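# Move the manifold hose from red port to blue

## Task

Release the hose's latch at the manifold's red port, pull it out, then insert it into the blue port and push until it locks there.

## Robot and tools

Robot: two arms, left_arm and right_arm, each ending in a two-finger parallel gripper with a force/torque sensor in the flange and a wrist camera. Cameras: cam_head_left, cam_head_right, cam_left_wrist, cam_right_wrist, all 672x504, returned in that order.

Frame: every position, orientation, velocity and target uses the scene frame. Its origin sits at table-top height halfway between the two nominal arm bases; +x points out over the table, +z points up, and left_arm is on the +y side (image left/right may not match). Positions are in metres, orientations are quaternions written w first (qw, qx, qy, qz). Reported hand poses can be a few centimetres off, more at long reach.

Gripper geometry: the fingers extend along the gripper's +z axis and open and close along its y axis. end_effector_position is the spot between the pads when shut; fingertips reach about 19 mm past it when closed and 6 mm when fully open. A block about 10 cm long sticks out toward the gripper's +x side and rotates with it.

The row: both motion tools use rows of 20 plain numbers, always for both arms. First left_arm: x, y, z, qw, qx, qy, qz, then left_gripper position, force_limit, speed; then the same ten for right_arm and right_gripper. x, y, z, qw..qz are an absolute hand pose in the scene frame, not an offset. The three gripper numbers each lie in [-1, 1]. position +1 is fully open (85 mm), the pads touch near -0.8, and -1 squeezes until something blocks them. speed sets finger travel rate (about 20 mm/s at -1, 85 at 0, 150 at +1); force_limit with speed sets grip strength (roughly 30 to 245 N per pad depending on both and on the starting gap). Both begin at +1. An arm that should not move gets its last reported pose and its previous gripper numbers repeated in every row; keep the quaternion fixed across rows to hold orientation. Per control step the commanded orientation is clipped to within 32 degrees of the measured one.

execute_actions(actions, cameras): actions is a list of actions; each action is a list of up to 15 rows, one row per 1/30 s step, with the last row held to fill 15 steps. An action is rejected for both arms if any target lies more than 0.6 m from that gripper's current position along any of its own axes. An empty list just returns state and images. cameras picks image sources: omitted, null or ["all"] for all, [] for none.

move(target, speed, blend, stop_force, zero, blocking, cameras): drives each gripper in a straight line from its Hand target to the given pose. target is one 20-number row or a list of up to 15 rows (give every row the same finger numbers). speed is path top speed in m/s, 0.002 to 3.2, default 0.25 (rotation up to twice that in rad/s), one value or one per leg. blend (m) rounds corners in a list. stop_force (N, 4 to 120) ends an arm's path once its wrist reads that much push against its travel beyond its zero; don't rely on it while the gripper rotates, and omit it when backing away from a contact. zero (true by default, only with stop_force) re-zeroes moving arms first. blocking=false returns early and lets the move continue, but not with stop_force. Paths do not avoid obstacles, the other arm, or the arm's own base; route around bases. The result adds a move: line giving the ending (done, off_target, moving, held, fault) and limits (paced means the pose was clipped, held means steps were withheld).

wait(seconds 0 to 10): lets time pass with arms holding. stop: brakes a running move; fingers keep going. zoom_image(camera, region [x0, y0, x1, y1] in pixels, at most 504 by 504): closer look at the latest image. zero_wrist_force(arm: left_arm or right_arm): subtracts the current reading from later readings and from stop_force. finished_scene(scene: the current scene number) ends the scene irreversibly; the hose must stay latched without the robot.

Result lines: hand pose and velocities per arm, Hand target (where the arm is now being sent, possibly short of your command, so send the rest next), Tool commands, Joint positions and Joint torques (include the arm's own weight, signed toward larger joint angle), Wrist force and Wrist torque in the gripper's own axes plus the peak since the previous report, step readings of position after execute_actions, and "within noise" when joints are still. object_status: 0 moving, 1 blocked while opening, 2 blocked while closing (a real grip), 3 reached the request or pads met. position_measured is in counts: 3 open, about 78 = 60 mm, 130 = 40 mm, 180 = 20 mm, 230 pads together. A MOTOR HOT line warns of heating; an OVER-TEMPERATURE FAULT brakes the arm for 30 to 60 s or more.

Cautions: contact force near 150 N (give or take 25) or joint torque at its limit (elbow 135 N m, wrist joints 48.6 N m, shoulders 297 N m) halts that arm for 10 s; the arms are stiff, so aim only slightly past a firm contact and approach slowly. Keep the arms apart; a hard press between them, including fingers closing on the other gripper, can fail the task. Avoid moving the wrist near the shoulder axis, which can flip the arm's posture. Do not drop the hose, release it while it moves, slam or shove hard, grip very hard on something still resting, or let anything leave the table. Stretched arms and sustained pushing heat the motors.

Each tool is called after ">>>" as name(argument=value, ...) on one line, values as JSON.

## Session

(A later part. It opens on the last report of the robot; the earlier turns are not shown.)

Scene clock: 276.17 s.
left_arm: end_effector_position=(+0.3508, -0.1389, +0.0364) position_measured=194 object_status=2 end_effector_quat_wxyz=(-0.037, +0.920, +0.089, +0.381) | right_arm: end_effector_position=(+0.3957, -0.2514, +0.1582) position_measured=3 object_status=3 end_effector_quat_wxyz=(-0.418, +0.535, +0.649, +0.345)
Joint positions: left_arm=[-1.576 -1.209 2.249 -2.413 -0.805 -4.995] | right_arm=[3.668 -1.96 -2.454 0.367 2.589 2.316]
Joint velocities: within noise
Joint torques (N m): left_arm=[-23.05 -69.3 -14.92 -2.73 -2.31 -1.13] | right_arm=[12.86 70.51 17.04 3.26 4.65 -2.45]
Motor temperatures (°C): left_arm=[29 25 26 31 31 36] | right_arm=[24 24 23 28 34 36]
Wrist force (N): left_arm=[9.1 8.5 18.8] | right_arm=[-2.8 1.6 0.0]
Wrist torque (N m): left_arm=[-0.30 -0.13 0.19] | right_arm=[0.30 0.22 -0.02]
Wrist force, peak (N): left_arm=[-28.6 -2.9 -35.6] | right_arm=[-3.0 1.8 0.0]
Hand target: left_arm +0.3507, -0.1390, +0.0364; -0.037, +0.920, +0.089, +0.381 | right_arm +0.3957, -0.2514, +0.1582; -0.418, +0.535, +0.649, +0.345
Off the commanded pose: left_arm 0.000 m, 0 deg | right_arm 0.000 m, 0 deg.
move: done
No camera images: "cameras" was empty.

>>> move(target=[0.3512, -0.1392, 0.0361, -0.03668, 0.91963, 0.08855, 0.38092, -0.97, 0.05, -1, 0.3957, -0.2514, 0.1582, -0.41799, 0.53467, 0.64860, 0.34457, 1, -1, 0], speed=0.006, cameras=[])

>>> move(target=[0.3512, -0.1392, 0.0361, -0.03668, 0.91963, 0.08855, 0.38092, 0.2, 0.05, -1, 0.3957, -0.2514, 0.1582, -0.41799, 0.53467, 0.64860, 0.34457, 1, -1, 0], speed=0.05, cameras=["cam_left_wrist", "cam_right_wrist"])

>>> zoom_image(camera="cam_right_wrist", region=[280, 250, 380, 320])

Scene clock: 291.13 s.
left_arm: end_effector_position=(+0.3511, -0.1392, +0.0361) position_measured=194 object_status=2 end_effector_quat_wxyz=(-0.037, +0.920, +0.089, +0.381) | right_arm: end_effector_position=(+0.3957, -0.2514, +0.1582) position_measured=3 object_status=3 end_effector_quat_wxyz=(-0.418, +0.535, +0.649, +0.345)
Joint positions: left_arm=[-1.575 -1.208 2.249 -2.414 -0.805 -4.993] | right_arm=[3.668 -1.96 -2.454 0.367 2.589 2.316]
Joint velocities: within noise
Joint torques (N m): left_arm=[14.97 -33.65 -40.48 -6.56 1.78 1.48] | right_arm=[10.73 69.73 17.68 3.5 4.44 -2.21]
Motor temperatures (°C): left_arm=[29 25 26 31 31 36] | right_arm=[24 24 23 28 34 36]
Wrist force (N): left_arm=[2.8 -2.4 -4.5] | right_arm=[-2.5 2.0 0.4]
Wrist torque (N m): left_arm=[0.02 -0.06 -0.04] | right_arm=[0.37 0.17 -0.03]
Wrist force, peak (N): left_arm=[12.3 8.1 21.7] | right_arm=[-2.8 2.0 0.1]
Hand target: left_arm +0.3512, -0.1392, +0.0361; -0.037, +0.920, +0.089, +0.381 | right_arm +0.3957, -0.2514, +0.1582; -0.418, +0.535, +0.649, +0.345
Off the commanded pose: left_arm 0.000 m, 0 deg | right_arm 0.000 m, 0 deg.
move: done
No camera images: "cameras" was empty.

Scene clock: 293.10 s.
left_arm: end_effector_position=(+0.3512, -0.1392, +0.0361) position_measured=104 object_status=0 end_effector_quat_wxyz=(-0.037, +0.920, +0.089, +0.381) | right_arm: end_effector_position=(+0.3957, -0.2514, +0.1582) position_measured=3 object_status=3 end_effector_quat_wxyz=(-0.418, +0.535, +0.649, +0.345)
Joint positions: left_arm=[-1.575 -1.208 2.249 -2.414 -0.805 -4.993] | right_arm=[3.668 -1.96 -2.454 0.367 2.589 2.316]
Joint velocities: within noise
Joint torques (N m): left_arm=[13.85 -45.86 -35.6 -2.49 2.73 -1.47] | right_arm=[11.38 70.04 17.74 3.63 4.84 -2.15]
Motor temperatures (°C): left_arm=[29 25 26 31 31 36] | right_arm=[24 24 23 28 34 36]
Wrist force (N): left_arm=[0.7 0.6 -0.4] | right_arm=[-2.7 1.7 0.1]
Wrist torque (N m): left_arm=[0.05 -0.18 -0.04] | right_arm=[0.31 0.22 -0.03]
Wrist force, peak (N): left_arm=[2.5 -2.5 -4.9] | right_arm=[-3.0 1.8 0.1]
Hand target: left_arm +0.3512, -0.1392, +0.0361; -0.037, +0.920, +0.089, +0.381 | right_arm +0.3957, -0.2514, +0.1582; -0.418, +0.535, +0.649, +0.345
Off the commanded pose: left_arm 0.000 m, 0 deg | right_arm 0.000 m, 0 deg.
move: done
camera_calibration:
cam_left_wrist: T_world_to_cam=[[0.186418, -0.981751, -0.0375883, -0.187538], [-0.898112, -0.154777, -0.411629, 0.328531], [0.3983, 0.110494, -0.910576, 0.0368693], [0, 0, 0, 1]] pos_world=[0.315333, -0.137341, 0.161756]
cam_right_wrist: T_world_to_cam=[[0.990465, 0.136727, -0.0168764, -0.345428], [0.0837742, -0.695011, -0.714102, -0.0783752], [-0.109366, 0.705879, -0.699838, 0.4573], [0, 0, 0, 1]] pos_world=[0.398713, -0.330041, 0.258239]
Images, in order (width x height): cam_left_wrist 672x504, cam_right_wrist 672x504.

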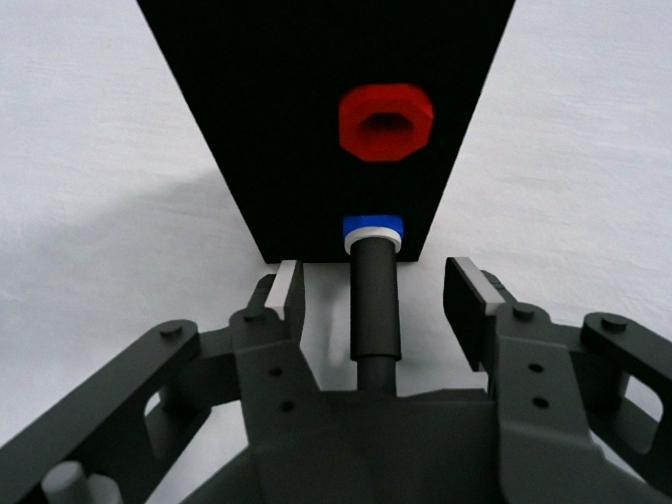

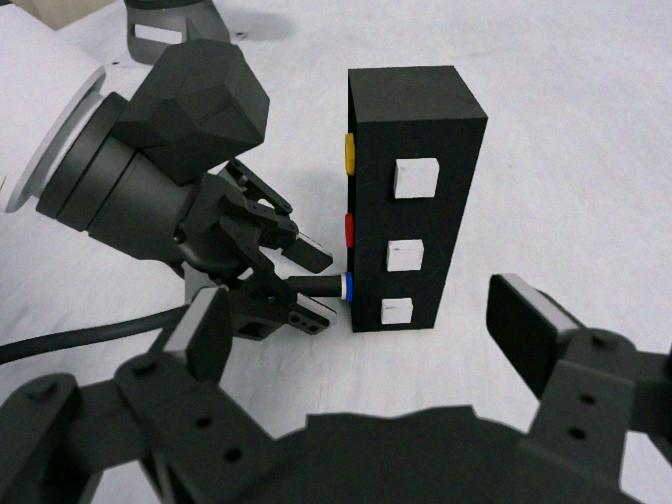

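Scaled by 5.040 from the camera's 672x504 image, which has a finer 960x720 frame.

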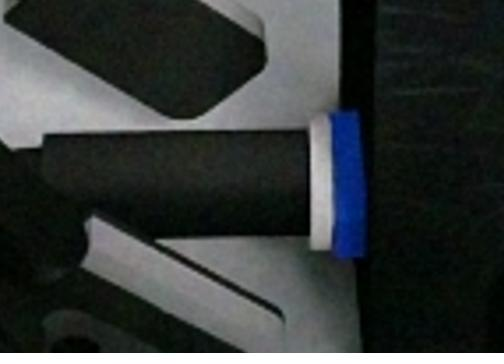

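>>> move(target=[0.2957, -0.1500, 0.0927, -0.03668, 0.91963, 0.08855, 0.38092, 0.2, 0.05, -1, 0.3957, -0.2514, 0.1582, -0.41799, 0.53467, 0.64860, 0.34457, 1, -1, 0], speed=0.15, cameras=["cam_left_wrist", "cam_right_wrist"])

>>> zoom_image(camera="cam_right_wrist", region=[200, 200, 400, 350])

Scene clock: 297.83 s.
left_arm: end_effector_position=(+0.2957, -0.1501, +0.0927) position_measured=104 object_status=3 end_effector_quat_wxyz=(-0.037, +0.920, +0.089, +0.381) | right_arm: end_effector_position=(+0.3957, -0.2514, +0.1582) position_measured=3 object_status=3 end_effector_quat_wxyz=(-0.418, +0.535, +0.649, +0.345)
Joint positions: left_arm=[-1.663 -1.32 2.22 -2.193 -0.826 -5.111] | right_arm=[3.668 -1.96 -2.454 0.367 2.589 2.316]
Joint velocities: within noise
Joint torques (N m): left_arm=[-7.84 -59.67 -19.61 -1.49 4.17 -1.68] | right_arm=[8.3 68.09 18.24 4.08 4.6 -1.72]
Motor temperatures (°C): left_arm=[29 25 26 31 31 36] | right_arm=[24 24 23 28 34 36]
Wrist force (N): left_arm=[0.6 0.2 -0.4] | right_arm=[-2.6 2.0 0.0]
Wrist torque (N m): left_arm=[-0.01 -0.14 -0.05] | right_arm=[0.37 0.19 -0.03]
Wrist force, peak (N): left_arm=[0.5 0.4 -3.2] | right_arm=[-2.6 2.2 0.2]
Hand target: left_arm +0.2957, -0.1500, +0.0927; -0.037, +0.920, +0.089, +0.381 | right_arm +0.3957, -0.2514, +0.1582; -0.418, +0.535, +0.649, +0.345
Off the commanded pose: left_arm 0.000 m, 0 deg | right_arm 0.000 m, 0 deg.
move: done
camera_calibration:
cam_left_wrist: T_world_to_cam=[[0.186374, -0.981763, -0.0374977, -0.185794], [-0.898136, -0.154779, -0.411577, 0.300381], [0.398267, 0.110385, -0.910603, 0.111676], [0, 0, 0, 1]] pos_world=[0.259933, -0.148241, 0.218356]
cam_right_wrist: T_world_to_cam=[[0.990465, 0.136727, -0.0168764, -0.345428], [0.0837742, -0.695011, -0.714102, -0.0783752], [-0.109366, 0.705879, -0.699838, 0.4573], [0, 0, 0, 1]] pos_world=[0.398713, -0.330041, 0.258239]
Images, in order (width x height): cam_left_wrist 672x504, cam_right_wrist 672x504.

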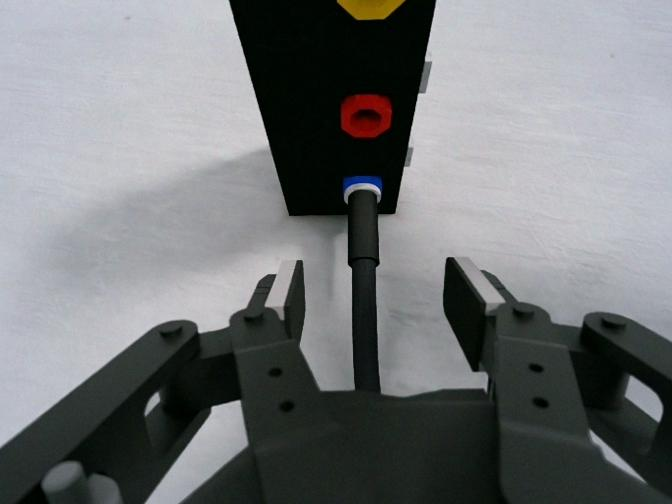

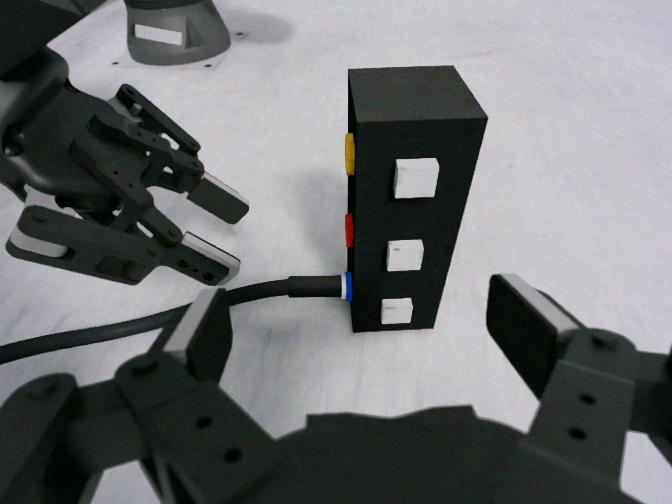

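Scaled by 2.520 from the camera's 672x504 image, which has a finer 960x720 frame.

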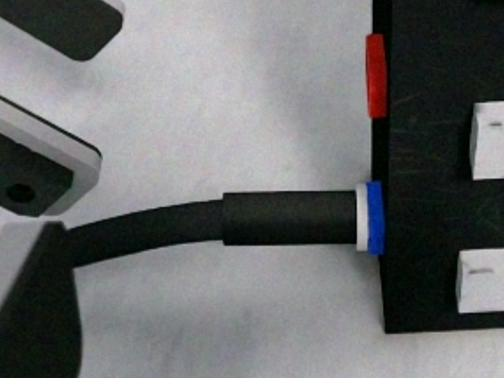

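The hose held in the blue port under a pull, and both grippers are clear of it. I'm ending scene 2.

>>> finished_scene(scene=2)

The scene is finished: the task was done.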